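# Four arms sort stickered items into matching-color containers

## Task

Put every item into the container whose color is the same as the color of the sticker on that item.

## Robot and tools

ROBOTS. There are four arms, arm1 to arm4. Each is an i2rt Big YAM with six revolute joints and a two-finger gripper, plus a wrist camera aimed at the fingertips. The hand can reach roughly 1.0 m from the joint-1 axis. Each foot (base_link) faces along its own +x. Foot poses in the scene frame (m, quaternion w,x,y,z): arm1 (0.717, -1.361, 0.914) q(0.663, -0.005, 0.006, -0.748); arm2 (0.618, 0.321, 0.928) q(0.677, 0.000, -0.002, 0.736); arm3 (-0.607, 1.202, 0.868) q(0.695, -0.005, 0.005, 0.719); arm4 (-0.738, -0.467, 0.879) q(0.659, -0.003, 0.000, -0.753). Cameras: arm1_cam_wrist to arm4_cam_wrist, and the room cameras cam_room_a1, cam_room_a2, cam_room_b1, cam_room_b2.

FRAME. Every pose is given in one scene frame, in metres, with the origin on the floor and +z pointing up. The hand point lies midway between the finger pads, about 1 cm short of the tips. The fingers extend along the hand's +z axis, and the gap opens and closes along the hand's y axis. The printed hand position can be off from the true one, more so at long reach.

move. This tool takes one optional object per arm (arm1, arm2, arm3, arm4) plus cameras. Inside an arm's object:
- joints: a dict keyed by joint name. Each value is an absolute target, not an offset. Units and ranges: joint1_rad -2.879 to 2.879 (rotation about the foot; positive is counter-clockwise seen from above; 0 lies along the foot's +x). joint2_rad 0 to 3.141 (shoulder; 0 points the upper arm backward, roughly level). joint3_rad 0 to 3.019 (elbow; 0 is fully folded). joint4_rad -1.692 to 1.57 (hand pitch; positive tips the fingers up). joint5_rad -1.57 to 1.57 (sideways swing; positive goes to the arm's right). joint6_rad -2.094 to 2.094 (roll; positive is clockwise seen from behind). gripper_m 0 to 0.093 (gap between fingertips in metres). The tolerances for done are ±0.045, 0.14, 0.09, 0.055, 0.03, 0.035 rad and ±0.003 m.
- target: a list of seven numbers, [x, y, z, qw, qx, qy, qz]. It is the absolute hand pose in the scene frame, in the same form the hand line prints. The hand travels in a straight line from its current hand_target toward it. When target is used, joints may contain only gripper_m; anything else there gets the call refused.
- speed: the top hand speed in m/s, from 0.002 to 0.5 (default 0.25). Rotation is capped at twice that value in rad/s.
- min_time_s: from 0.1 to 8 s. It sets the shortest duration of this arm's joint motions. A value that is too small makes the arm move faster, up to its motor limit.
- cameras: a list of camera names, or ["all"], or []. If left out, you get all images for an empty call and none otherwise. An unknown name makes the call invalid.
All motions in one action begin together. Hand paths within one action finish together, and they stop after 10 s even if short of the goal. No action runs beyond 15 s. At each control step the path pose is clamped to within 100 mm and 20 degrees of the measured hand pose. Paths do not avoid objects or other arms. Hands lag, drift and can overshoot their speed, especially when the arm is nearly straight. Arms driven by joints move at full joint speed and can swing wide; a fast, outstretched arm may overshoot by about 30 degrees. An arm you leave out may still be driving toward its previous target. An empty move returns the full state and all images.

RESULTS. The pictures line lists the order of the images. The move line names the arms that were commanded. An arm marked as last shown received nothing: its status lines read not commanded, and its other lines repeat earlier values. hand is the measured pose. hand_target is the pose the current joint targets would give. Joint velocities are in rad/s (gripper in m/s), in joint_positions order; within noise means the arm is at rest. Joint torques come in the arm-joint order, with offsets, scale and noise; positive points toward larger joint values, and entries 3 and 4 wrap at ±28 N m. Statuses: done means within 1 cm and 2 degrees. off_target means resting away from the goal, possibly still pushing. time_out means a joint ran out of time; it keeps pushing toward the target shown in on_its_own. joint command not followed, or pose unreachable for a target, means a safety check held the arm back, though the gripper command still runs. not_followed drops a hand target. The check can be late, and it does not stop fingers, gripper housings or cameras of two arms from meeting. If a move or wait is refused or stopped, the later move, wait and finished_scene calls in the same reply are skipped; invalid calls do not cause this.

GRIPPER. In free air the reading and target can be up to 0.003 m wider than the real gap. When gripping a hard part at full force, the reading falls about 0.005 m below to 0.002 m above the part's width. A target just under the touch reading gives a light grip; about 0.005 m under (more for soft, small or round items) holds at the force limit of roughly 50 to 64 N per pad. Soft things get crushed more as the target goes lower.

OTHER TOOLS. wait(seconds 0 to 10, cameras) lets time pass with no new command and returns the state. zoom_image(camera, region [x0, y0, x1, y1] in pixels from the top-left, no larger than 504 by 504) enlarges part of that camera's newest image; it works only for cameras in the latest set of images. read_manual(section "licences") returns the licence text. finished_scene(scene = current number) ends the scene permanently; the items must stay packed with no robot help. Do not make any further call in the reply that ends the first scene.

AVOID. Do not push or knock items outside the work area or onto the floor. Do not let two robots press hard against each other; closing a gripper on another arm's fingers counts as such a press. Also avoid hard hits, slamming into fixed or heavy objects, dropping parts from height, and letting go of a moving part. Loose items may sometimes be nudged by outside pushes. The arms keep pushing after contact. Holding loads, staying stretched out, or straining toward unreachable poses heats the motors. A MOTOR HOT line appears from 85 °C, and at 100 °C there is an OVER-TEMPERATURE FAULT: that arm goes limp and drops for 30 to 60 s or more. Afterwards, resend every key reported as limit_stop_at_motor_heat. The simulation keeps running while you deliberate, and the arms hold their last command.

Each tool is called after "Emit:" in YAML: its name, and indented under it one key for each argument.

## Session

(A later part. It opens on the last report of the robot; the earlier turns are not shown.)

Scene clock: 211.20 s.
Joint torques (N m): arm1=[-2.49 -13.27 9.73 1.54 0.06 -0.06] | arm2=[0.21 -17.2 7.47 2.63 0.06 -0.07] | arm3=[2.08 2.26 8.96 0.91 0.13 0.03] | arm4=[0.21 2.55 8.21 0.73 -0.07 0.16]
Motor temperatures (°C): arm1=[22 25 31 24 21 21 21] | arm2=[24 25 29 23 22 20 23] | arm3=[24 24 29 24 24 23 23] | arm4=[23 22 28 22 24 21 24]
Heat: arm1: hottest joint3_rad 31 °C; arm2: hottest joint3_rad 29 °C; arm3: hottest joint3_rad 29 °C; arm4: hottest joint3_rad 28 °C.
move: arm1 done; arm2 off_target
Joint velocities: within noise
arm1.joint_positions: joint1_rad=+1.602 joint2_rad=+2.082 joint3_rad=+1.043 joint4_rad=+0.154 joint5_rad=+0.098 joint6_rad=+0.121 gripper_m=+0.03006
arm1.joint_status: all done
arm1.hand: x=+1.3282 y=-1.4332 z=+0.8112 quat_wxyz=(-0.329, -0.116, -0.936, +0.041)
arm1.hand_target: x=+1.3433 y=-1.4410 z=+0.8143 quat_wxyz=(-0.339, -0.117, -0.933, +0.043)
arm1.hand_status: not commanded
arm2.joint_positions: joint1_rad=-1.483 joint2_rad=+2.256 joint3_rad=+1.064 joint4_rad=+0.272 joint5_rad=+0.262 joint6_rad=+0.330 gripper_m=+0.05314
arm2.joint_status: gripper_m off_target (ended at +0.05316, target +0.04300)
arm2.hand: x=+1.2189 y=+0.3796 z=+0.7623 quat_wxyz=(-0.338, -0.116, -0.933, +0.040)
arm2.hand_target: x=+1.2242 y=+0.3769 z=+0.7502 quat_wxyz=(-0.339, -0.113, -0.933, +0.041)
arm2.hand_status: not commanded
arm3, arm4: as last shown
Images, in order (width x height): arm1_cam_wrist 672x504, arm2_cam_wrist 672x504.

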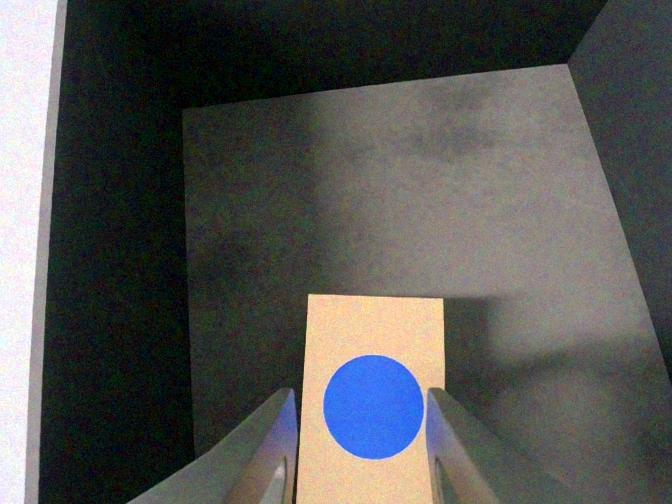

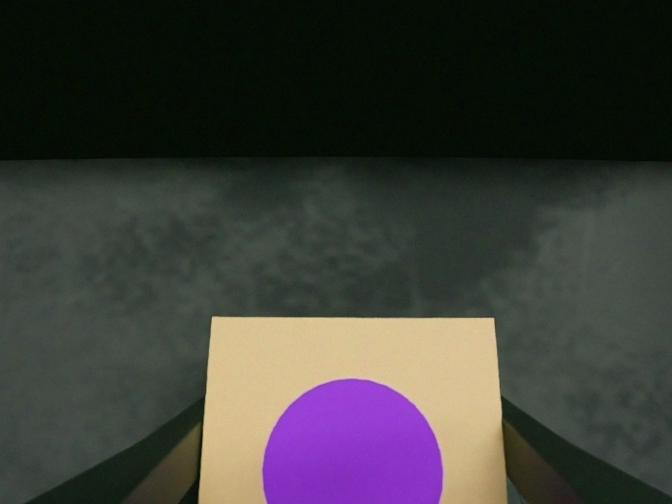

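Emit:
move:
  arm1: {"joints":{"gripper_m":0.093}}
  arm2: {"target":[1.20,0.377,0.95,0.3395,0.1125,0.933,-0.041]}

Emit:
move:
  arm1: {"target":[1.345,-1.448,0.735,0.339,0.117,0.9325,-0.0426],"speed":0.1}
  cameras: ["arm1_cam_wrist","arm2_cam_wrist"]

Scene clock: 237.17 s.
Joint torques (N m): arm1=[-2.67 -13.39 9.66 1.39 0.08 -0.03] | arm2=[1.03 -17.08 8.2 1.55 0.32 0.01] | arm3=[2.14 2.2 8.98 0.91 0.15 0.03] | arm4=[0.56 2.2 8.21 0.59 -0.09 0.18]
Motor temperatures (°C): arm1=[22 26 32 24 21 21 21] | arm2=[24 26 28 23 22 20 24] | arm3=[24 24 29 24 24 23 23] | arm4=[23 22 29 22 24 21 24]
Heat: arm1: hottest joint3_rad 32 °C; arm2: hottest joint3_rad 28 °C; arm3: hottest joint3_rad 29 °C; arm4: hottest joint3_rad 29 °C.
move: arm1 done; arm2 off_target
Joint velocities: within noise
arm1.joint_positions: joint1_rad=+1.602 joint2_rad=+2.082 joint3_rad=+1.043 joint4_rad=+0.154 joint5_rad=+0.098 joint6_rad=+0.121 gripper_m=+0.09293
arm1.joint_status: all done
arm1.hand: x=+1.3282 y=-1.4331 z=+0.8112 quat_wxyz=(-0.329, -0.115, -0.936, +0.041)
arm1.hand_target: x=+1.3433 y=-1.4409 z=+0.8143 quat_wxyz=(-0.339, -0.117, -0.933, +0.043)
arm1.hand_status: not commanded
arm2.joint_positions: joint1_rad=-1.483 joint2_rad=+1.781 joint3_rad=+0.999 joint4_rad=-0.110 joint5_rad=+0.262 joint6_rad=+0.330 gripper_m=+0.05314
arm2.joint_status: not commanded
arm2.hand: x=+1.2073 y=+0.3770 z=+0.9587 quat_wxyz=(-0.351, -0.117, -0.928, +0.036)
arm2.hand_target: x=+1.2000 y=+0.3770 z=+0.9502 quat_wxyz=(-0.340, -0.112, -0.933, +0.041)
arm2.hand_status: off_target (0.011 m and 1.7 deg from the pose sent, 0.189 m and 0.5 deg at the start)
arm3, arm4: as last shown
pictures: none

Scene clock: 238.53 s.
Joint torques (N m): arm1=[-1.44 -13.74 7.73 1.95 0 -0.09] | arm2=[1.03 -17.2 8.24 1.52 0.32 0.01] | arm3=[1.96 2.2 8.95 0.94 0.14 0.03] | arm4=[0.56 2.61 8.27 0.73 -0.07 0.17]
Motor temperatures (°C): arm1=[22 26 32 24 21 21 21] | arm2=[24 26 28 23 22 20 24] | arm3=[24 24 29 24 24 23 23] | arm4=[23 22 29 22 24 21 24]
Heat: arm1: hottest joint3_rad 32 °C; arm2: hottest joint3_rad 28 °C; arm3: hottest joint3_rad 29 °C; arm4: hottest joint3_rad 29 °C.
move: arm1 off_target
Joint velocities: within noise
arm1.joint_positions: joint1_rad=+1.578 joint2_rad=+2.275 joint3_rad=+1.099 joint4_rad=+0.280 joint5_rad=+0.090 joint6_rad=+0.112 gripper_m=+0.09293
arm1.joint_status: not commanded
arm1.hand: x=+1.3287 y=-1.4465 z=+0.7334 quat_wxyz=(-0.323, -0.121, -0.938, +0.043)
arm1.hand_target: x=+1.3444 y=-1.4480 z=+0.7354 quat_wxyz=(-0.339, -0.117, -0.933, +0.043)
arm1.hand_status: off_target (0.016 m and 2.0 deg from the pose sent, 0.079 m and 1.3 deg at the start)
arm2, arm3, arm4: as last shown
Images, in order (width x height): arm1_cam_wrist 672x504, arm2_cam_wrist 672x504.

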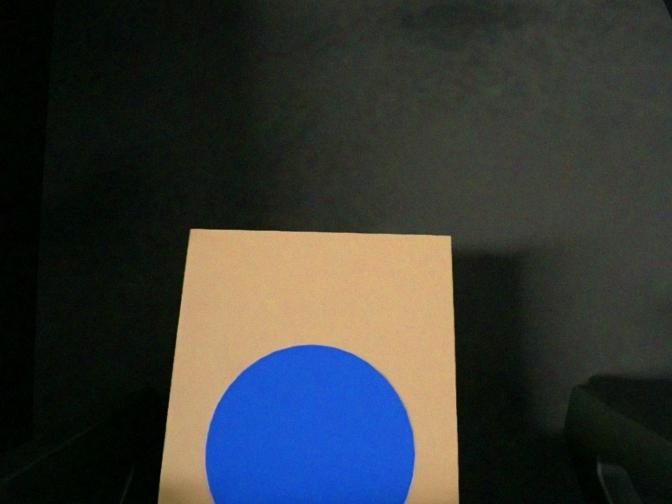

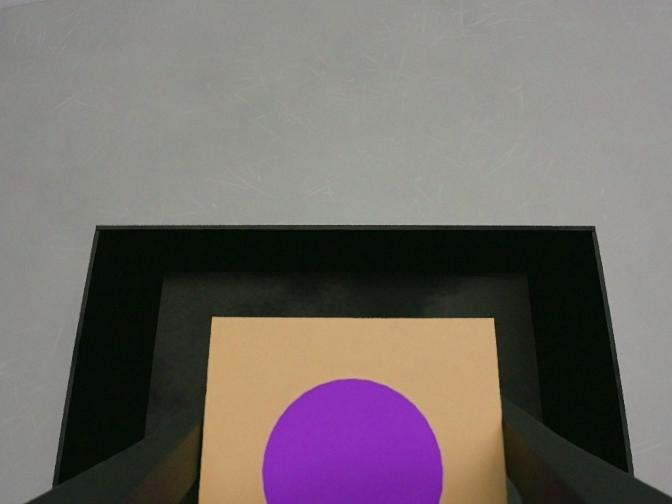

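Emit:
move:
  arm1: {"target":[1.347,-1.438,0.732,0.339,0.117,0.9325,-0.0426],"speed":0.1}

Emit:
move:
  arm1: {"joints":{"gripper_m":0.038}}
  cameras: ["arm1_cam_wrist"]

Scene clock: 246.53 s.
Joint torques (N m): arm1=[-0.32 -14.04 7.84 2.17 0.09 0.1] | arm2=[0.91 -17.03 8.2 1.55 0.32 0.03] | arm3=[2.02 2.26 8.98 0.91 0.14 0.03] | arm4=[0.62 2.14 8.27 0.65 -0.06 0.16]
Motor temperatures (°C): arm1=[22 26 32 24 21 21 21] | arm2=[24 26 29 23 22 20 24] | arm3=[24 24 29 24 24 23 23] | arm4=[23 22 29 22 24 21 24]
Heat: arm1: hottest joint3_rad 32 °C; arm2: hottest joint3_rad 29 °C; arm3: hottest joint3_rad 29 °C; arm4: hottest joint3_rad 29 °C.
move: arm1 off_target
Joint velocities: within noise
arm1.joint_positions: joint1_rad=+1.581 joint2_rad=+2.278 joint3_rad=+1.102 joint4_rad=+0.283 joint5_rad=+0.100 joint6_rad=+0.112 gripper_m=+0.09293
arm1.joint_status: not commanded
arm1.hand: x=+1.3303 y=-1.4466 z=+0.7334 quat_wxyz=(-0.325, -0.121, -0.937, +0.047)
arm1.hand_target: x=+1.3461 y=-1.4377 z=+0.7324 quat_wxyz=(-0.339, -0.117, -0.933, +0.042)
arm1.hand_status: off_target (0.019 m and 1.8 deg from the pose sent, 0.020 m and 2.0 deg at the start)
arm2, arm3, arm4: as last shown
pictures: none

Scene clock: 247.13 s.
Joint torques (N m): arm1=[-1.03 -14.27 7.66 2.06 0.11 0.08] | arm2=[1.03 -17.03 8.2 1.51 0.31 0.01] | arm3=[2.02 2.37 8.95 0.91 0.15 0.02] | arm4=[0.5 2.49 8.17 0.58 -0.03 0.18]
Motor temperatures (°C): arm1=[22 26 32 24 21 21 21] | arm2=[24 26 29 23 22 20 24] | arm3=[24 24 29 24 24 23 23] | arm4=[23 22 29 22 24 21 24]
Heat: arm1: hottest joint3_rad 32 °C; arm2: hottest joint3_rad 29 °C; arm3: hottest joint3_rad 29 °C; arm4: hottest joint3_rad 29 °C.
move: arm1 off_target
Joint velocities: within noise
arm1.joint_positions: joint1_rad=+1.589 joint2_rad=+2.280 joint3_rad=+1.104 joint4_rad=+0.284 joint5_rad=+0.100 joint6_rad=+0.113 gripper_m=+0.04414
arm1.joint_status: gripper_m off_target (ended at +0.04416, target +0.03800)
arm1.hand: x=+1.3315 y=-1.4418 z=+0.7326 quat_wxyz=(-0.325, -0.118, -0.937, +0.045)
arm1.hand_target: x=+1.3462 y=-1.4379 z=+0.7326 quat_wxyz=(-0.339, -0.117, -0.933, +0.042)
arm1.hand_status: not commanded
arm2, arm3, arm4: as last shown
Images, in order (width x height): arm1_cam_wrist 672x504.

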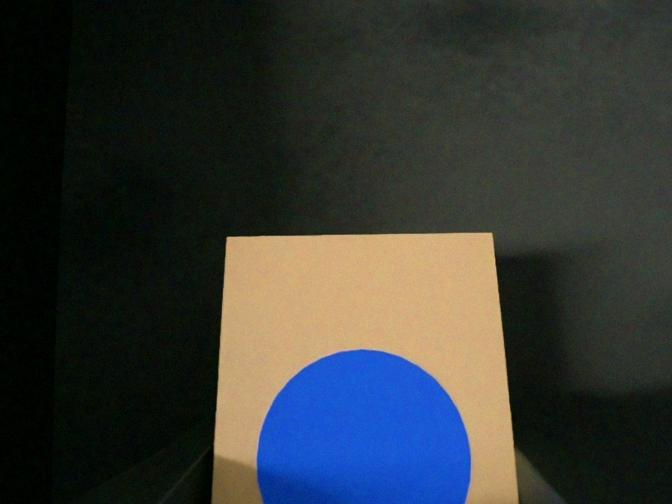

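Emit:
move:
  arm1: {"target":[1.30,-1.435,0.93,0.339,0.117,0.9325,-0.0426]}

Emit:
move:
  arm1: {"joints":{"joint2_rad":0.65,"joint3_rad":1.43,"joint4_rad":-1.5,"joint5_rad":0,"joint6_rad":0},"min_time_s":3}
  arm2: {"joints":{"joint2_rad":0.65,"joint3_rad":1.43,"joint4_rad":-1.5,"joint5_rad":0,"joint6_rad":0},"min_time_s":3}
  arm3: {"joints":{"joint1_rad":-2.14,"joint4_rad":-1.4},"min_time_s":4}
  arm4: {"joints":{"joint1_rad":1.24,"joint4_rad":-1.4},"min_time_s":4}

Emit:
move:
  arm1: {"joints":{"joint1_rad":-2.10},"min_time_s":4}
  arm2: {"joints":{"joint1_rad":0.746},"min_time_s":3.5}

Emit:
move:
  arm1: {"target":[0.415,-1.13,1.2,0.110,-0.890,0.302,0.324]}
  arm2: {"target":[0.338,0.578,1.2,0.124,-0.876,0.3407,0.3187]}
  cameras: ["all"]

Scene clock: 262.60 s.
Joint torques (N m): arm1=[-1.67 -12.75 8.29 1.03 0.05 0.09] | arm2=[0.97 -17.08 8.2 1.54 0.32 0.01] | arm3=[1.9 2.26 8.96 0.9 0.14 0.04] | arm4=[0.67 2.02 8.06 0.61 -0.06 0.2]
Motor temperatures (°C): arm1=[22 26 31 24 21 21 22] | arm2=[24 26 29 23 22 20 24] | arm3=[24 24 29 24 24 23 23] | arm4=[23 21 29 22 24 21 24]
Heat: arm1: hottest joint3_rad 31 °C; arm2: hottest joint3_rad 29 °C; arm3: hottest joint3_rad 29 °C; arm4: hottest joint3_rad 29 °C.
move: arm1 done
Joint velocities: within noise
arm1.joint_positions: joint1_rad=+1.589 joint2_rad=+1.771 joint3_rad=+0.957 joint4_rad=-0.048 joint5_rad=+0.100 joint6_rad=+0.113 gripper_m=+0.04414
arm1.joint_status: not commanded
arm1.hand: x=+1.2992 y=-1.4386 z=+0.9270 quat_wxyz=(-0.339, -0.118, -0.932, +0.045)
arm1.hand_target: x=+1.2999 y=-1.4351 z=+0.9300 quat_wxyz=(-0.339, -0.117, -0.932, +0.043)
arm1.hand_status: done (0.005 m and 0.3 deg from the pose sent, 0.200 m and 1.7 deg at the start)
arm2, arm3, arm4: as last shown
pictures: none

Scene clock: 266.93 s.
Joint torques (N m): arm1=[-1.67 3.96 12.75 1.24 -0.05 -0.06] | arm2=[0.97 0.73 13.09 1.77 -0.16 -0.07] | arm3=[0.73 2.32 9.14 2.24 0.08 0.02] | arm4=[1.14 1.79 8.53 1.92 0.02 0.16]
Motor temperatures (°C): arm1=[22 26 32 24 21 21 22] | arm2=[24 26 30 23 22 20 24] | arm3=[24 24 29 24 24 23 23] | arm4=[23 21 29 22 24 21 24]
Heat: arm1: hottest joint3_rad 32 °C; arm2: hottest joint3_rad 30 °C; arm3: hottest joint3_rad 29 °C; arm4: hottest joint3_rad 29 °C.
move: arm1 done; arm2 done; arm3 done; arm4 done
Joint velocities: within noise
arm1.joint_positions: joint1_rad=+1.589 joint2_rad=+0.642 joint3_rad=+1.387 joint4_rad=-1.491 joint5_rad=+0.002 joint6_rad=+0.008 gripper_m=+0.04414
arm1.joint_status: all done
arm1.hand: x=+0.9458 y=-1.3855 z=+1.4128 quat_wxyz=(-0.393, -0.051, -0.918, +0.019)
arm1.hand_target: x=+0.9438 y=-1.3838 z=+1.4293 quat_wxyz=(-0.405, -0.045, -0.913, +0.019)
arm1.hand_status: not commanded
arm2.joint_positions: joint1_rad=-1.483 joint2_rad=+0.645 joint3_rad=+1.388 joint4_rad=-1.489 joint5_rad=+0.003 joint6_rad=+0.014 gripper_m=+0.05314
arm2.joint_status: all done
arm2.hand: x=+0.8374 y=+0.3564 z=+1.4312 quat_wxyz=(-0.400, +0.071, -0.913, -0.037)
arm2.hand_target: x=+0.8332 y=+0.3568 z=+1.4476 quat_wxyz=(-0.412, +0.079, -0.907, -0.037)
arm2.hand_status: not commanded
arm3.joint_positions: joint1_rad=-2.130 joint2_rad=+0.603 joint3_rad=+1.391 joint4_rad=-1.417 joint5_rad=-0.001 joint6_rad=-0.007 gripper_m=+0.09399
arm3.joint_status: all done
arm3.hand: x=-0.4187 y=+1.1000 z=+1.3952 quat_wxyz=(-0.440, -0.225, -0.861, +0.124)
arm3.hand_target: x=-0.4201 y=+1.0982 z=+1.4087 quat_wxyz=(-0.456, -0.230, -0.850, +0.130)
arm3.hand_status: not commanded
arm4.joint_positions: joint1_rad=+1.236 joint2_rad=+0.632 joint3_rad=+1.440 joint4_rad=-1.418 joint5_rad=+0.002 joint6_rad=-0.013 gripper_m=+0.09398
arm4.joint_status: all done
arm4.hand: x=-0.5365 y=-0.5663 z=+1.4216 quat_wxyz=(-0.447, -0.200, -0.865, +0.113)
arm4.hand_target: x=-0.5364 y=-0.5648 z=+1.4344 quat_wxyz=(-0.464, -0.201, -0.855, +0.112)
arm4.hand_status: not commanded
pictures: none

Scene clock: 271.27 s.
Joint torques (N m): arm1=[-2.49 4.25 12.63 1.13 0 -0.04] | arm2=[0.91 0.79 13.14 1.76 -0.07 -0.08] | arm3=[0.5 2.26 9.16 2.32 0.1 0.03] | arm4=[1.08 1.49 8.46 1.98 -0.02 0.17]
Motor temperatures (°C): arm1=[22 26 32 24 21 21 22] | arm2=[24 26 31 23 22 20 24] | arm3=[24 24 30 24 24 23 23] | arm4=[23 21 29 22 24 21 24]
Heat: arm1: hottest joint3_rad 32 °C; arm2: hottest joint3_rad 31 °C; arm3: hottest joint3_rad 30 °C; arm4: hottest joint3_rad 29 °C.
move: arm1 done; arm2 done
Joint velocities: within noise
arm1.joint_positions: joint1_rad=-2.093 joint2_rad=+0.642 joint3_rad=+1.387 joint4_rad=-1.491 joint5_rad=+0.000 joint6_rad=+0.007 gripper_m=+0.04415
arm1.joint_status: all done
arm1.hand: x=+0.5477 y=-1.2287 z=+1.4194 quat_wxyz=(+0.124, -0.865, +0.293, +0.388)
arm1.hand_target: x=+0.5509 y=-1.2289 z=+1.4359 quat_wxyz=(+0.131, -0.860, +0.291, +0.398)
arm1.hand_status: not commanded
arm2.joint_positions: joint1_rad=+0.742 joint2_rad=+0.645 joint3_rad=+1.388 joint4_rad=-1.489 joint5_rad=+0.001 joint6_rad=+0.014 gripper_m=+0.05314
arm2.joint_status: all done
arm2.hand: x=+0.4530 y=+0.4711 z=+1.4309 quat_wxyz=(-0.145, +0.851, -0.339, -0.374)
arm2.hand_target: x=+0.4552 y=+0.4675 z=+1.4472 quat_wxyz=(-0.151, +0.849, -0.329, -0.385)
arm2.hand_status: not commanded
arm3, arm4: as last shown
pictures: none

Scene clock: 273.13 s.
Joint torques (N m): arm1=[-0.85 -3.08 12.6 2.09 0.11 0.06] | arm2=[0.5 -6.36 11.7 2.91 -0.17 -0.06] | arm3=[0.62 2.26 9.16 2.26 0.1 0.03] | arm4=[0.97 2.26 8.4 1.94 -0.01 0.14]
Motor temperatures (°C): arm1=[22 26 32 24 21 21 22] | arm2=[24 26 31 23 22 20 24] | arm3=[24 24 30 24 24 23 23] | arm4=[23 21 29 22 24 21 24]
Heat: arm1: hottest joint3_rad 32 °C; arm2: hottest joint3_rad 31 °C; arm3: hottest joint3_rad 30 °C; arm4: hottest joint3_rad 29 °C.
move: arm1 off_target; arm2 done
Joint velocities: within noise
arm1.joint_positions: joint1_rad=-2.093 joint2_rad=+0.925 joint3_rad=+0.905 joint4_rad=-0.911 joint5_rad=+0.014 joint6_rad=+0.007 gripper_m=+0.04415
arm1.joint_status: not commanded
arm1.hand: x=+0.4204 y=-1.1324 z=+1.1865 quat_wxyz=(+0.103, -0.896, +0.305, +0.304)
arm1.hand_target: x=+0.4153 y=-1.1303 z=+1.2000 quat_wxyz=(+0.110, -0.890, +0.302, +0.324)
arm1.hand_status: off_target (0.015 m and 2.5 deg from the pose sent, 0.275 m and 8.1 deg at the start)
arm2.joint_positions: joint1_rad=+0.742 joint2_rad=+0.901 joint3_rad=+0.885 joint4_rad=-0.876 joint5_rad=-0.003 joint6_rad=+0.012 gripper_m=+0.05314
arm2.joint_status: not commanded
arm2.hand: x=+0.3397 y=+0.5758 z=+1.1985 quat_wxyz=(-0.120, +0.877, -0.347, -0.311)
arm2.hand_target: x=+0.3381 y=+0.5780 z=+1.2000 quat_wxyz=(-0.124, +0.876, -0.341, -0.318)
arm2.hand_status: done (0.003 m and 1.3 deg from the pose sent, 0.279 m and 7.4 deg at the start)
arm3, arm4: as last shown
pictures: arm1_cam_wrist, arm2_cam_wrist, arm3_cam_wrist, arm4_cam_wrist, cam_room_a1, cam_room_a2, cam_room_b1, cam_room_b2
Images, in order (width x height): arm1_cam_wrist 672x504, arm2_cam_wrist 672x504, arm3_cam_wrist 672x504, arm4_cam_wrist 672x504, cam_room_a1 672x504, cam_room_a2 672x504, cam_room_b1 672x504, cam_room_b2 672x504.

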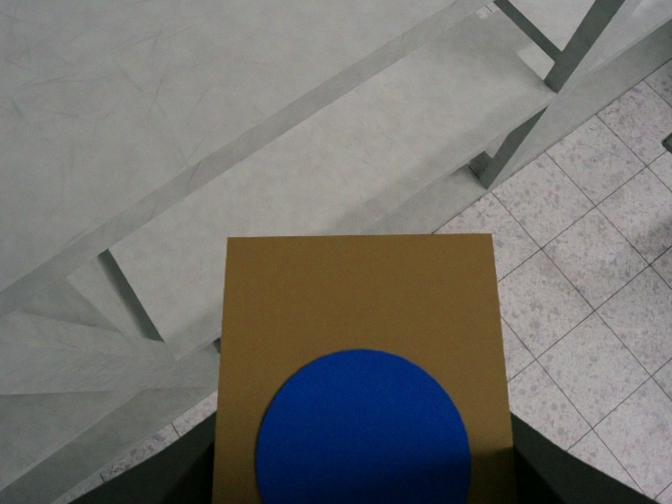

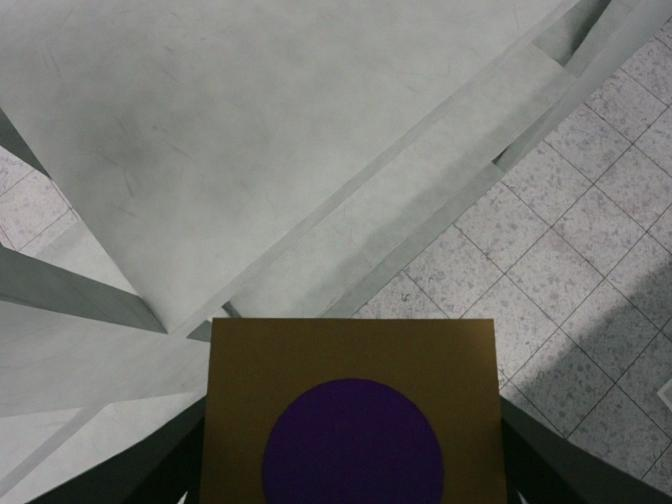

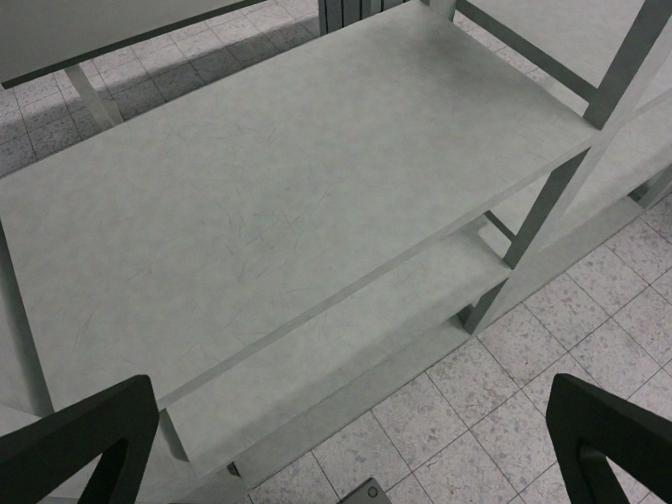

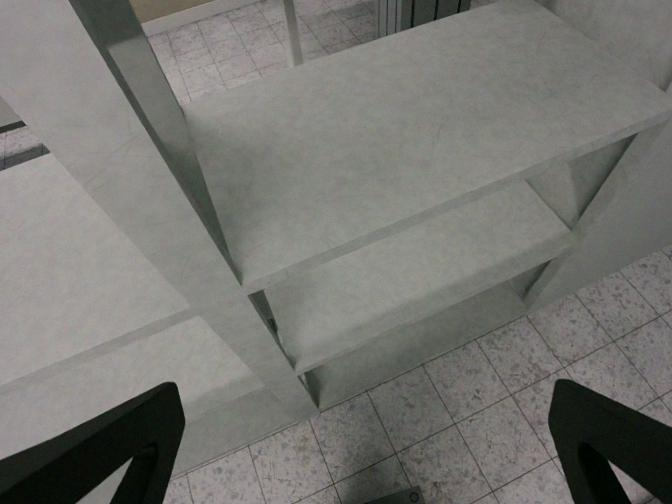

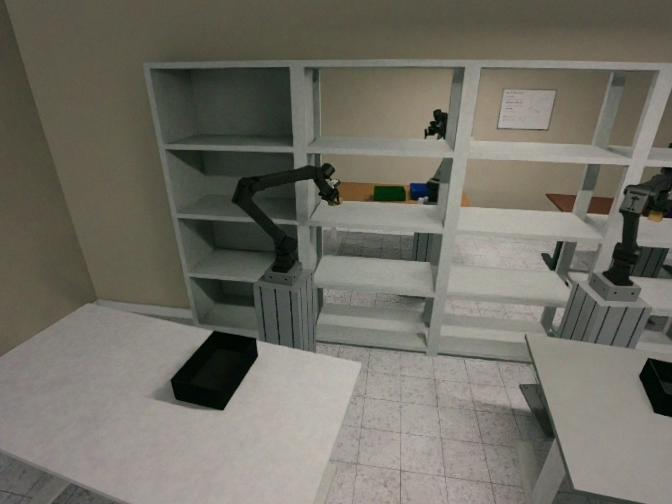

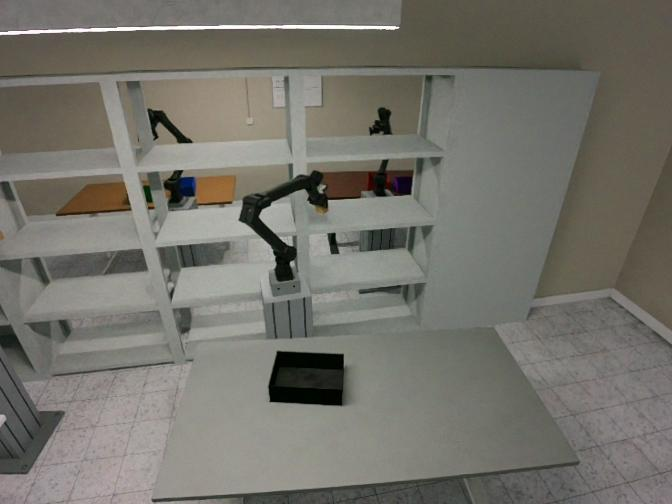

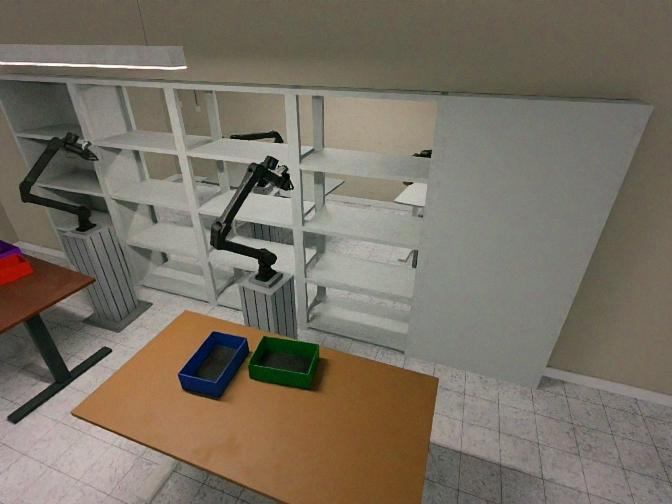

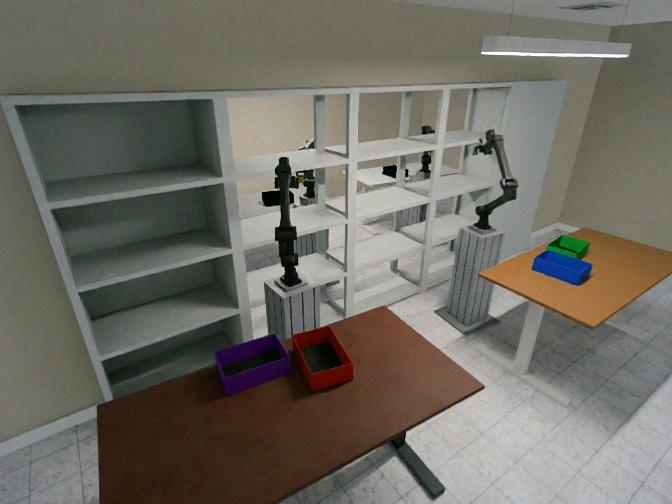

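Emit:
move:
  arm1: {"target":[0.05,-0.85,1.10,0.110,-0.890,0.302,0.324]}
  arm2: {"target":[0.03,0.86,1.10,0.124,-0.876,0.3407,0.3187]}
  cameras: ["arm1_cam_wrist","arm2_cam_wrist","arm3_cam_wrist","arm4_cam_wrist"]

Scene clock: 301.33 s.
Joint torques (N m): arm1=[-2.08 -21.3 17.61 0.99 -0.04 -0.02] | arm2=[0.67 -22.42 17.42 1.51 -0.04 -0.04] | arm3=[0.56 2.2 9.14 2.28 0.1 0.02] | arm4=[0.85 2.08 8.39 1.91 -0.02 0.17]
Motor temperatures (°C): arm1=[22 25 33 24 21 21 22] | arm2=[24 26 31 23 22 20 25] | arm3=[24 24 30 24 24 23 23] | arm4=[23 21 29 22 24 21 24]
Heat: arm1: hottest joint3_rad 33 °C; arm2: hottest joint3_rad 31 °C; arm3: hottest joint3_rad 30 °C; arm4: hottest joint3_rad 29 °C.
move: arm1 off_target; arm2 off_target
Joint velocities: within noise
arm1.joint_positions: joint1_rad=-2.093 joint2_rad=+2.211 joint3_rad=+2.067 joint4_rad=-0.803 joint5_rad=+0.011 joint6_rad=+0.007 gripper_m=+0.04415
arm1.joint_status: not commanded
arm1.hand: x=+0.0601 y=-0.8643 z=+1.0634 quat_wxyz=(+0.100, -0.899, +0.306, +0.298)
arm1.hand_target: x=+0.0521 y=-0.8516 z=+1.1000 quat_wxyz=(+0.110, -0.890, +0.302, +0.324)
arm1.hand_status: off_target (0.041 m and 3.4 deg from the pose sent, 0.474 m and 2.5 deg at the start)
arm2.joint_positions: joint1_rad=+0.742 joint2_rad=+2.041 joint3_rad=+1.813 joint4_rad=-0.675 joint5_rad=-0.003 joint6_rad=+0.012 gripper_m=+0.05314
arm2.joint_status: not commanded
arm2.hand: x=+0.0445 y=+0.8485 z=+1.0844 quat_wxyz=(-0.118, +0.878, -0.348, -0.306)
arm2.hand_target: x=+0.0312 y=+0.8589 z=+1.1001 quat_wxyz=(-0.124, +0.876, -0.341, -0.319)
arm2.hand_status: off_target (0.024 m and 1.9 deg from the pose sent, 0.432 m and 1.3 deg at the start)
arm3, arm4: as last shown
Images, in order (width x height): arm1_cam_wrist 672x504, arm2_cam_wrist 672x504, arm3_cam_wrist 672x504, arm4_cam_wrist 672x504.

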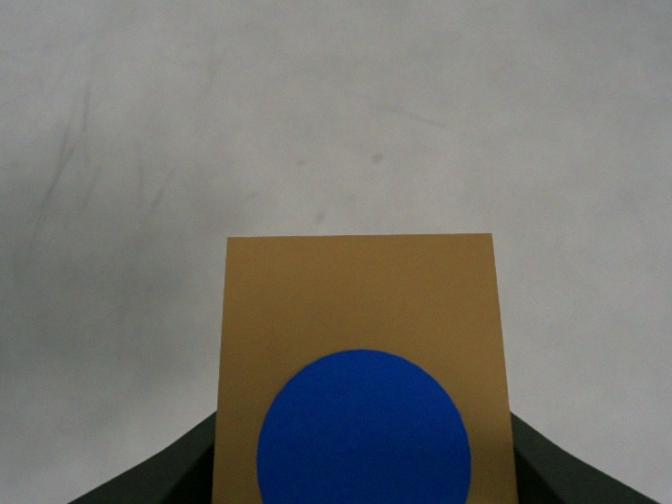

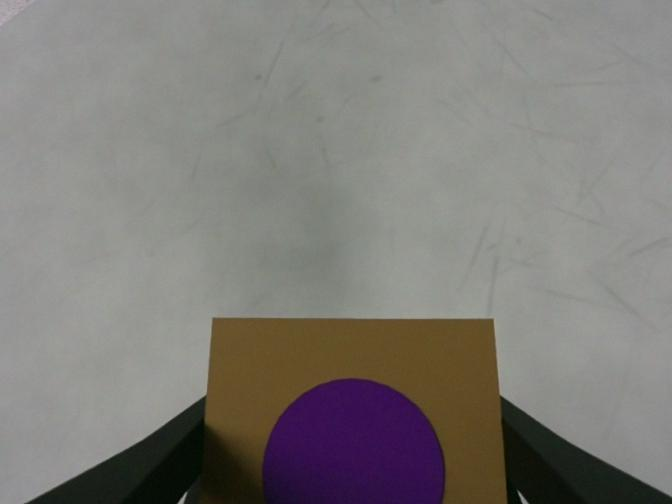

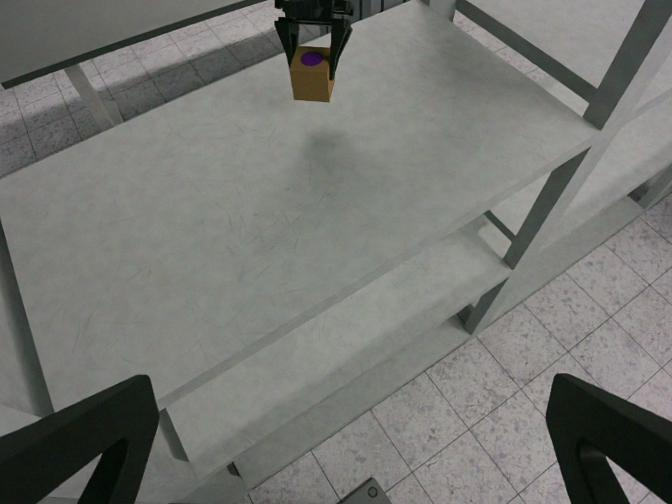

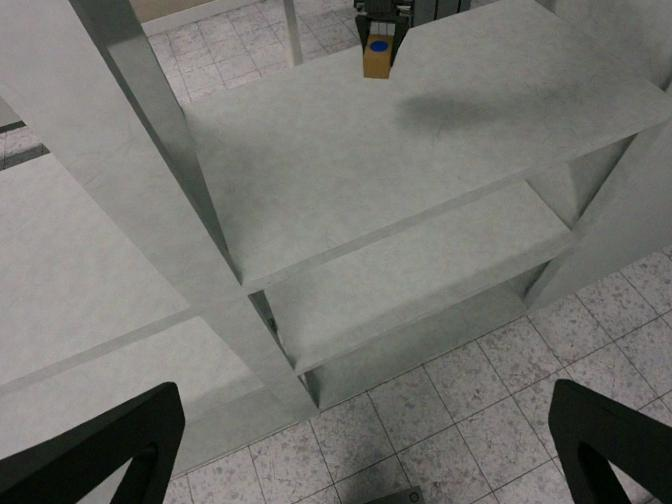

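Emit:
move:
  arm1: {"target":[0.045,-0.84,1.045,0.110,-0.890,0.302,0.324],"speed":0.1}
  arm2: {"target":[0.02,0.868,1.045,0.124,-0.876,0.3407,0.3187],"speed":0.1}
  cameras: ["arm3_cam_wrist","arm4_cam_wrist"]

Emit:
zoom_image:
  camera: "arm3_cam_wrist"
  region: [230, 0, 400, 128]

Emit:
zoom_image:
  camera: "arm4_cam_wrist"
  region: [310, 0, 480, 128]

Scene clock: 312.93 s.
Joint torques (N m): arm1=[-2.37 -21.71 14.15 2.18 -0.04 -0.05] | arm2=[0.97 -23.12 15.36 2.81 -0.01 -0.02] | arm3=[0.67 2.37 9.16 2.26 0.09 0.01] | arm4=[1.38 1.79 8.38 1.96 0 0.19]
Motor temperatures (°C): arm1=[22 26 36 24 21 21 22] | arm2=[24 26 35 23 22 20 25] | arm3=[24 24 30 24 24 23 23] | arm4=[23 21 29 22 24 21 24]
Heat: arm1: hottest joint3_rad 36 °C; arm2: hottest joint3_rad 35 °C; arm3: hottest joint3_rad 30 °C; arm4: hottest joint3_rad 29 °C.
move: arm1 off_target; arm2 off_target
Joint velocities: within noise
arm1.joint_positions: joint1_rad=-2.096 joint2_rad=+2.269 joint3_rad=+2.067 joint4_rad=-0.737 joint5_rad=+0.006 joint6_rad=+0.001 gripper_m=+0.04415
arm1.joint_status: not commanded
arm1.hand: x=+0.0508 y=-0.8551 z=+1.0258 quat_wxyz=(+0.100, -0.898, +0.304, +0.301)
arm1.hand_target: x=+0.0461 y=-0.8407 z=+1.0454 quat_wxyz=(+0.110, -0.890, +0.302, +0.324)
arm1.hand_status: off_target (0.025 m and 3.0 deg from the pose sent, 0.034 m and 3.4 deg at the start)
arm2.joint_positions: joint1_rad=+0.742 joint2_rad=+2.115 joint3_rad=+1.813 joint4_rad=-0.612 joint5_rad=-0.003 joint6_rad=+0.012 gripper_m=+0.05314
arm2.joint_status: not commanded
arm2.hand: x=+0.0353 y=+0.8572 z=+1.0382 quat_wxyz=(-0.116, +0.880, -0.349, -0.302)
arm2.hand_target: x=+0.0210 y=+0.8671 z=+1.0452 quat_wxyz=(-0.124, +0.876, -0.341, -0.319)
arm2.hand_status: off_target (0.020 m and 2.4 deg from the pose sent, 0.050 m and 1.9 deg at the start)
arm3, arm4: as last shown
Images, in order (width x height): arm3_cam_wrist 672x504, arm4_cam_wrist 672x504.

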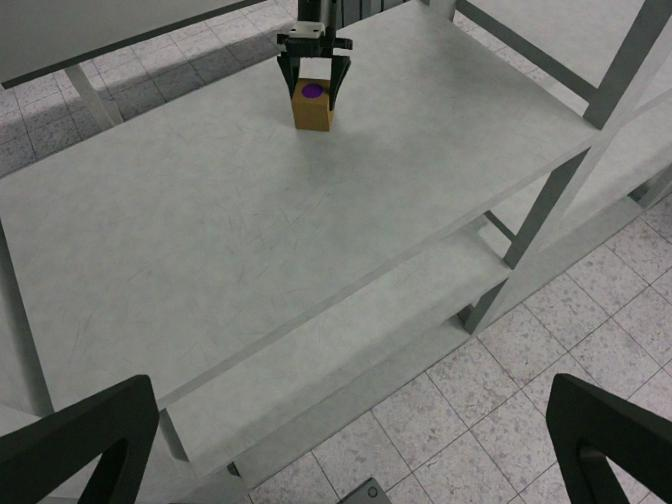

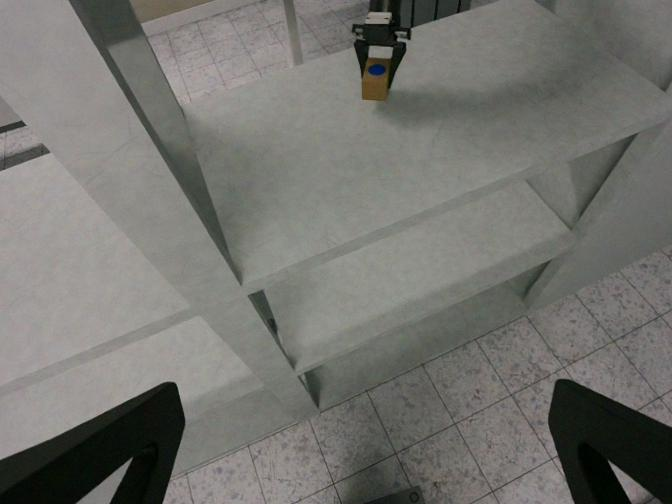

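Scaled by 2.965.

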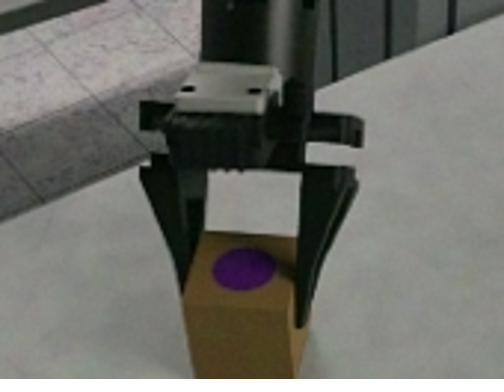

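Scaled by 2.965.

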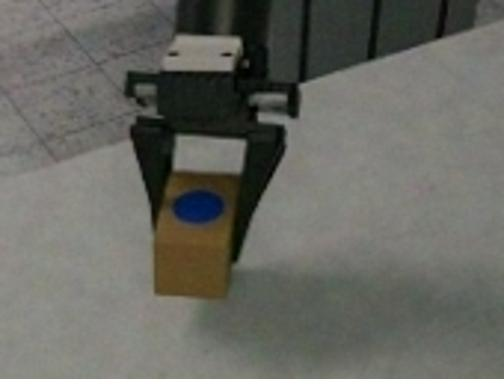

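Emit:
move:
  arm1: {"target":[0.045,-0.84,1.025,0.110,-0.890,0.302,0.324],"speed":0.06}
  arm2: {"target":[0.02,0.868,1.03,0.124,-0.876,0.3407,0.3187],"speed":0.06}
  cameras: ["arm3_cam_wrist","arm4_cam_wrist"]

Emit:
zoom_image:
  camera: "arm3_cam_wrist"
  region: [260, 60, 370, 150]

Emit:
zoom_image:
  camera: "arm4_cam_wrist"
  region: [330, 40, 440, 130]

Scene clock: 319.60 s.
Joint torques (N m): arm1=[-1.96 -20.42 11.81 1.98 -0.05 -0.04] | arm2=[0.97 -21.89 13.9 2.88 -0.01 -0.03] | arm3=[0.5 2.2 9.13 2.28 0.1 0.03] | arm4=[1.44 2.02 8.46 1.89 -0.02 0.18]
Motor temperatures (°C): arm1=[22 26 37 24 21 21 22] | arm2=[24 27 36 23 22 20 25] | arm3=[24 24 30 24 24 23 23] | arm4=[23 21 29 22 24 21 24]
Heat: arm1: hottest joint3_rad 37 °C; arm2: hottest joint3_rad 36 °C; arm3: hottest joint3_rad 30 °C; arm4: hottest joint3_rad 29 °C.
move: arm1 off_target; arm2 off_target
Joint velocities: within noise
arm1.joint_positions: joint1_rad=-2.096 joint2_rad=+2.270 joint3_rad=+2.067 joint4_rad=-0.697 joint5_rad=+0.006 joint6_rad=+0.001 gripper_m=+0.04415
arm1.joint_status: not commanded
arm1.hand: x=+0.0445 y=-0.8503 z=+1.0311 quat_wxyz=(+0.106, -0.892, +0.302, +0.319)
arm1.hand_target: x=+0.0454 y=-0.8402 z=+1.0249 quat_wxyz=(+0.110, -0.890, +0.302, +0.324)
arm1.hand_status: off_target (0.012 m and 0.8 deg from the pose sent, 0.016 m and 3.0 deg at the start)
arm2.joint_positions: joint1_rad=+0.742 joint2_rad=+2.115 joint3_rad=+1.813 joint4_rad=-0.581 joint5_rad=-0.003 joint6_rad=+0.012 gripper_m=+0.05314
arm2.joint_status: not commanded
arm2.hand: x=+0.0310 y=+0.8612 z=+1.0423 quat_wxyz=(-0.121, +0.875, -0.347, -0.315)
arm2.hand_target: x=+0.0208 y=+0.8673 z=+1.0300 quat_wxyz=(-0.124, +0.876, -0.341, -0.319)
arm2.hand_status: off_target (0.018 m and 0.9 deg from the pose sent, 0.020 m and 2.4 deg at the start)
arm3, arm4: as last shown
Images, in order (width x height): arm3_cam_wrist 672x504, arm4_cam_wrist 672x504.

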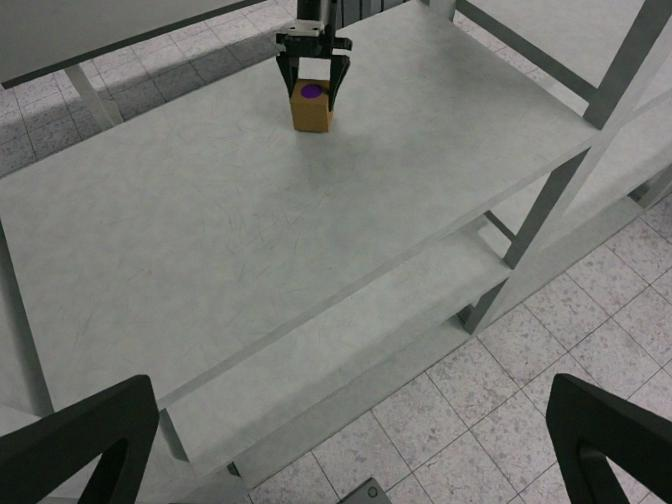

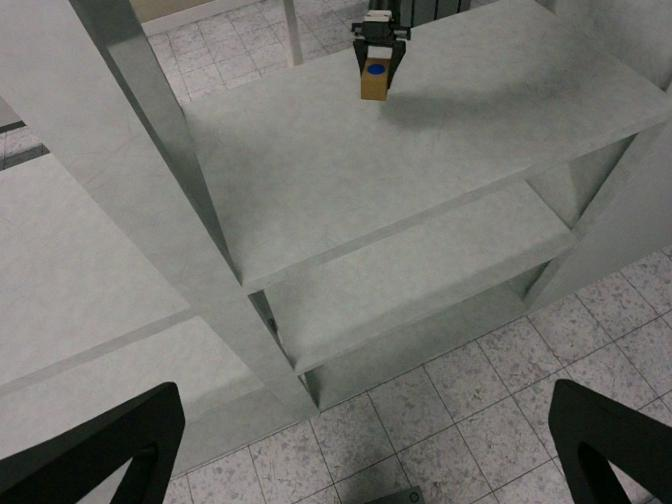

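Scaled by 4.582.

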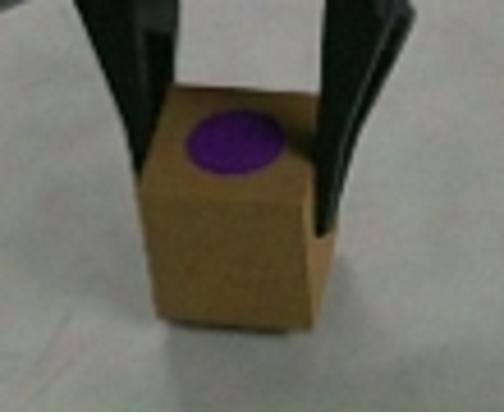

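Scaled by 4.582.

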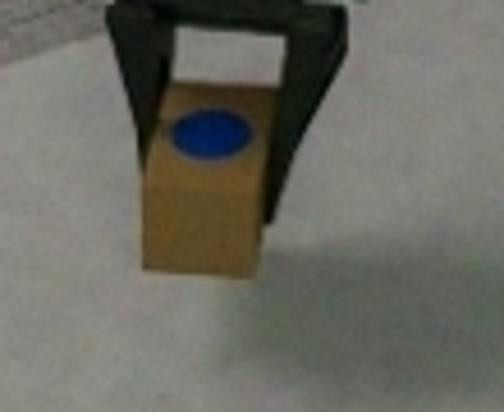

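Emit:
move:
  arm1: {"target":[0.045,-0.84,0.995,0.110,-0.890,0.302,0.324],"speed":0.06}
  arm2: {"target":[0.02,0.868,1.01,0.124,-0.876,0.3407,0.3187],"speed":0.06}
  cameras: ["arm3_cam_wrist","arm4_cam_wrist"]

Emit:
zoom_image:
  camera: "arm3_cam_wrist"
  region: [260, 60, 370, 150]

Emit:
zoom_image:
  camera: "arm4_cam_wrist"
  region: [330, 40, 440, 130]

Scene clock: 326.03 s.
Joint torques (N m): arm1=[-2.84 -20.07 11.28 2.15 -0.01 -0.02] | arm2=[0.91 -22.12 11.95 2.84 -0.01 -0.04] | arm3=[0.56 2.14 9.14 2.28 0.09 0.02] | arm4=[0.73 1.61 8.42 1.94 -0.02 0.2]
Motor temperatures (°C): arm1=[22 27 36 24 21 21 22] | arm2=[24 27 36 23 22 20 25] | arm3=[24 24 30 24 24 23 23] | arm4=[23 21 29 23 24 21 24]
Heat: arm1: hottest joint3_rad 36 °C; arm2: hottest joint3_rad 36 °C; arm3: hottest joint3_rad 30 °C; arm4: hottest joint3_rad 29 °C.
move: arm1 off_target; arm2 off_target
Joint velocities: within noise
arm1.joint_positions: joint1_rad=-2.097 joint2_rad=+2.291 joint3_rad=+2.030 joint4_rad=-0.631 joint5_rad=+0.005 joint6_rad=+0.001 gripper_m=+0.04415
arm1.joint_status: not commanded
arm1.hand: x=+0.0432 y=-0.8490 z=+1.0049 quat_wxyz=(+0.107, -0.891, +0.301, +0.323)
arm1.hand_target: x=+0.0452 y=-0.8403 z=+0.9951 quat_wxyz=(+0.110, -0.890, +0.302, +0.324)
arm1.hand_status: off_target (0.014 m and 0.4 deg from the pose sent, 0.038 m and 0.8 deg at the start)
arm2.joint_positions: joint1_rad=+0.742 joint2_rad=+2.132 joint3_rad=+1.813 joint4_rad=-0.538 joint5_rad=-0.003 joint6_rad=+0.012 gripper_m=+0.05314
arm2.joint_status: not commanded
arm2.hand: x=+0.0252 y=+0.8666 z=+1.0358 quat_wxyz=(-0.126, +0.871, -0.345, -0.326)
arm2.hand_target: x=+0.0210 y=+0.8672 z=+1.0104 quat_wxyz=(-0.124, +0.876, -0.341, -0.319)
arm2.hand_status: off_target (0.026 m and 1.1 deg from the pose sent, 0.035 m and 0.9 deg at the start)
arm3, arm4: as last shown
Images, in order (width x height): arm3_cam_wrist 672x504, arm4_cam_wrist 672x504.

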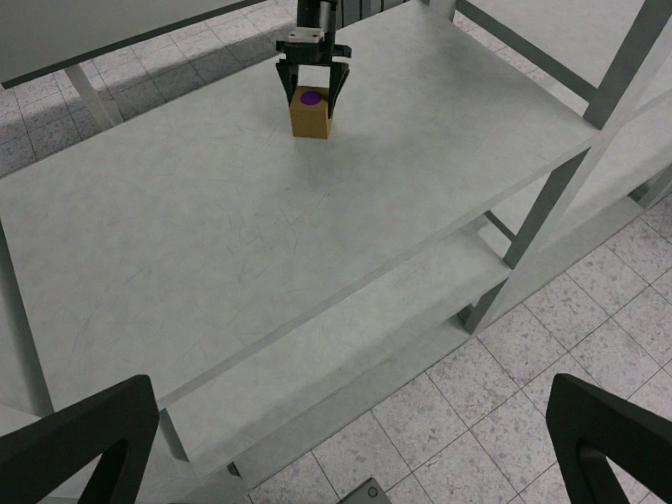

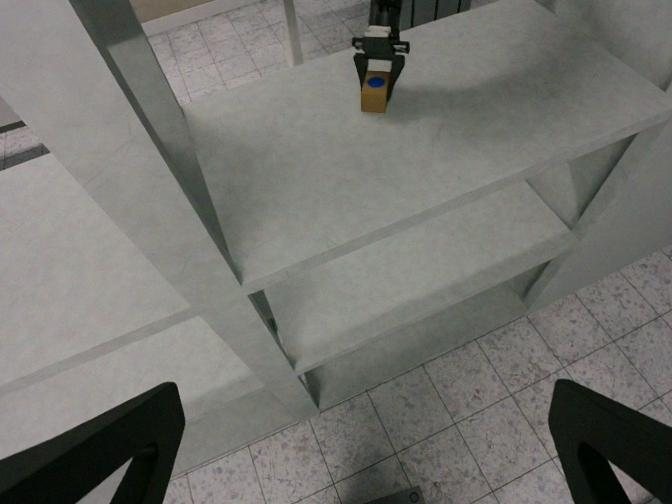

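Scaled by 4.582.

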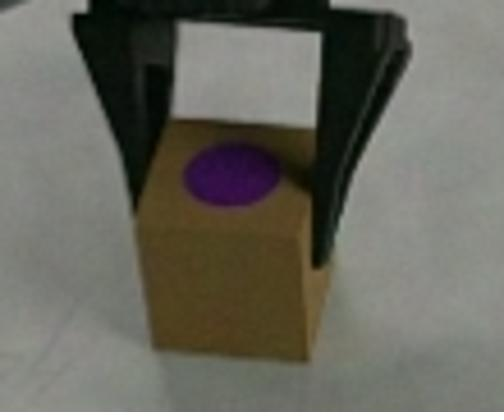

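Scaled by 4.582.

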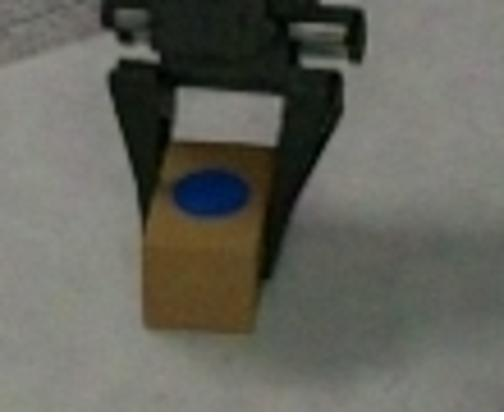

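Emit:
move:
  arm1: {"target":[0.045,-0.84,0.978,0.110,-0.890,0.302,0.324],"speed":0.06}
  arm2: {"target":[0.025,0.864,0.998,0.110,-0.882,0.350,0.295],"speed":0.06}
  cameras: ["arm3_cam_wrist","arm4_cam_wrist"]

Emit:
zoom_image:
  camera: "arm3_cam_wrist"
  region: [260, 60, 370, 150]

Emit:
zoom_image:
  camera: "arm4_cam_wrist"
  region: [330, 40, 440, 130]

Scene clock: 331.63 s.
Joint torques (N m): arm1=[-2.49 -19.43 10.19 2.21 -0.02 -0.03] | arm2=[0.73 -20.89 13.29 0.88 -0.22 0.11] | arm3=[0.62 2.26 9.18 2.28 0.1 0.01] | arm4=[0.62 1.73 8.43 1.91 -0.01 0.17]
Motor temperatures (°C): arm1=[22 27 36 24 21 21 22] | arm2=[24 27 36 23 22 20 25] | arm3=[24 24 30 24 24 23 23] | arm4=[23 21 29 23 24 21 24]
Heat: arm1: hottest joint3_rad 36 °C; arm2: hottest joint3_rad 36 °C; arm3: hottest joint3_rad 30 °C; arm4: hottest joint3_rad 29 °C.
move: arm1 off_target; arm2 off_target
Joint velocities: within noise
arm1.joint_positions: joint1_rad=-2.097 joint2_rad=+2.291 joint3_rad=+2.019 joint4_rad=-0.595 joint5_rad=+0.005 joint6_rad=+0.001 gripper_m=+0.04415
arm1.joint_status: not commanded
arm1.hand: x=+0.0403 y=-0.8469 z=+1.0046 quat_wxyz=(+0.110, -0.887, +0.300, +0.334)
arm1.hand_target: x=+0.0458 y=-0.8408 z=+0.9782 quat_wxyz=(+0.110, -0.890, +0.302, +0.324)
arm1.hand_status: off_target (0.028 m and 1.2 deg from the pose sent, 0.028 m and 0.4 deg at the start)
arm2.joint_positions: joint1_rad=+0.742 joint2_rad=+2.133 joint3_rad=+1.813 joint4_rad=-0.549 joint5_rad=-0.003 joint6_rad=+0.012 gripper_m=+0.05314
arm2.joint_status: not commanded
arm2.hand: x=+0.0267 y=+0.8651 z=+1.0337 quat_wxyz=(-0.123, +0.873, -0.346, -0.321)
arm2.hand_target: x=+0.0263 y=+0.8629 z=+0.9987 quat_wxyz=(-0.110, +0.882, -0.350, -0.296)
arm2.hand_status: off_target (0.036 m and 3.5 deg from the pose sent, 0.038 m and 4.2 deg at the start)
arm3, arm4: as last shown
Images, in order (width x height): arm3_cam_wrist 672x504, arm4_cam_wrist 672x504.

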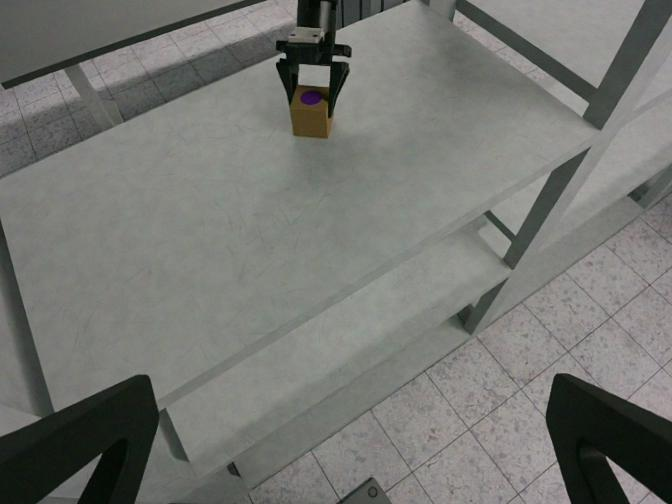

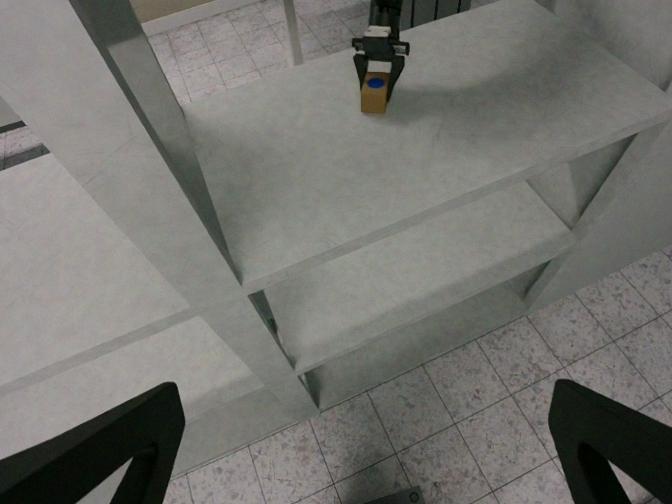

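Scaled by 4.582.

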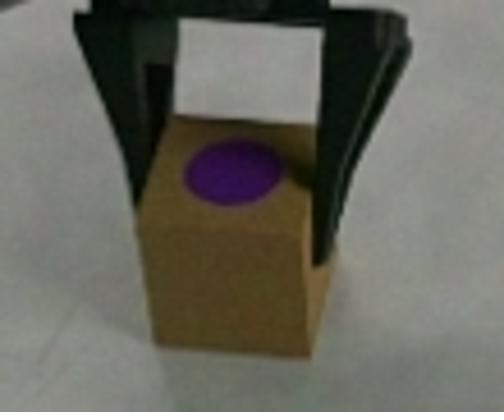

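Scaled by 4.582.

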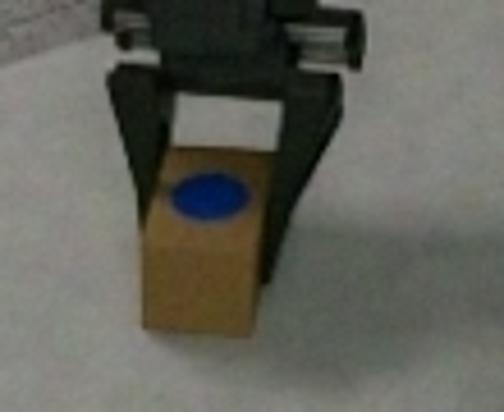

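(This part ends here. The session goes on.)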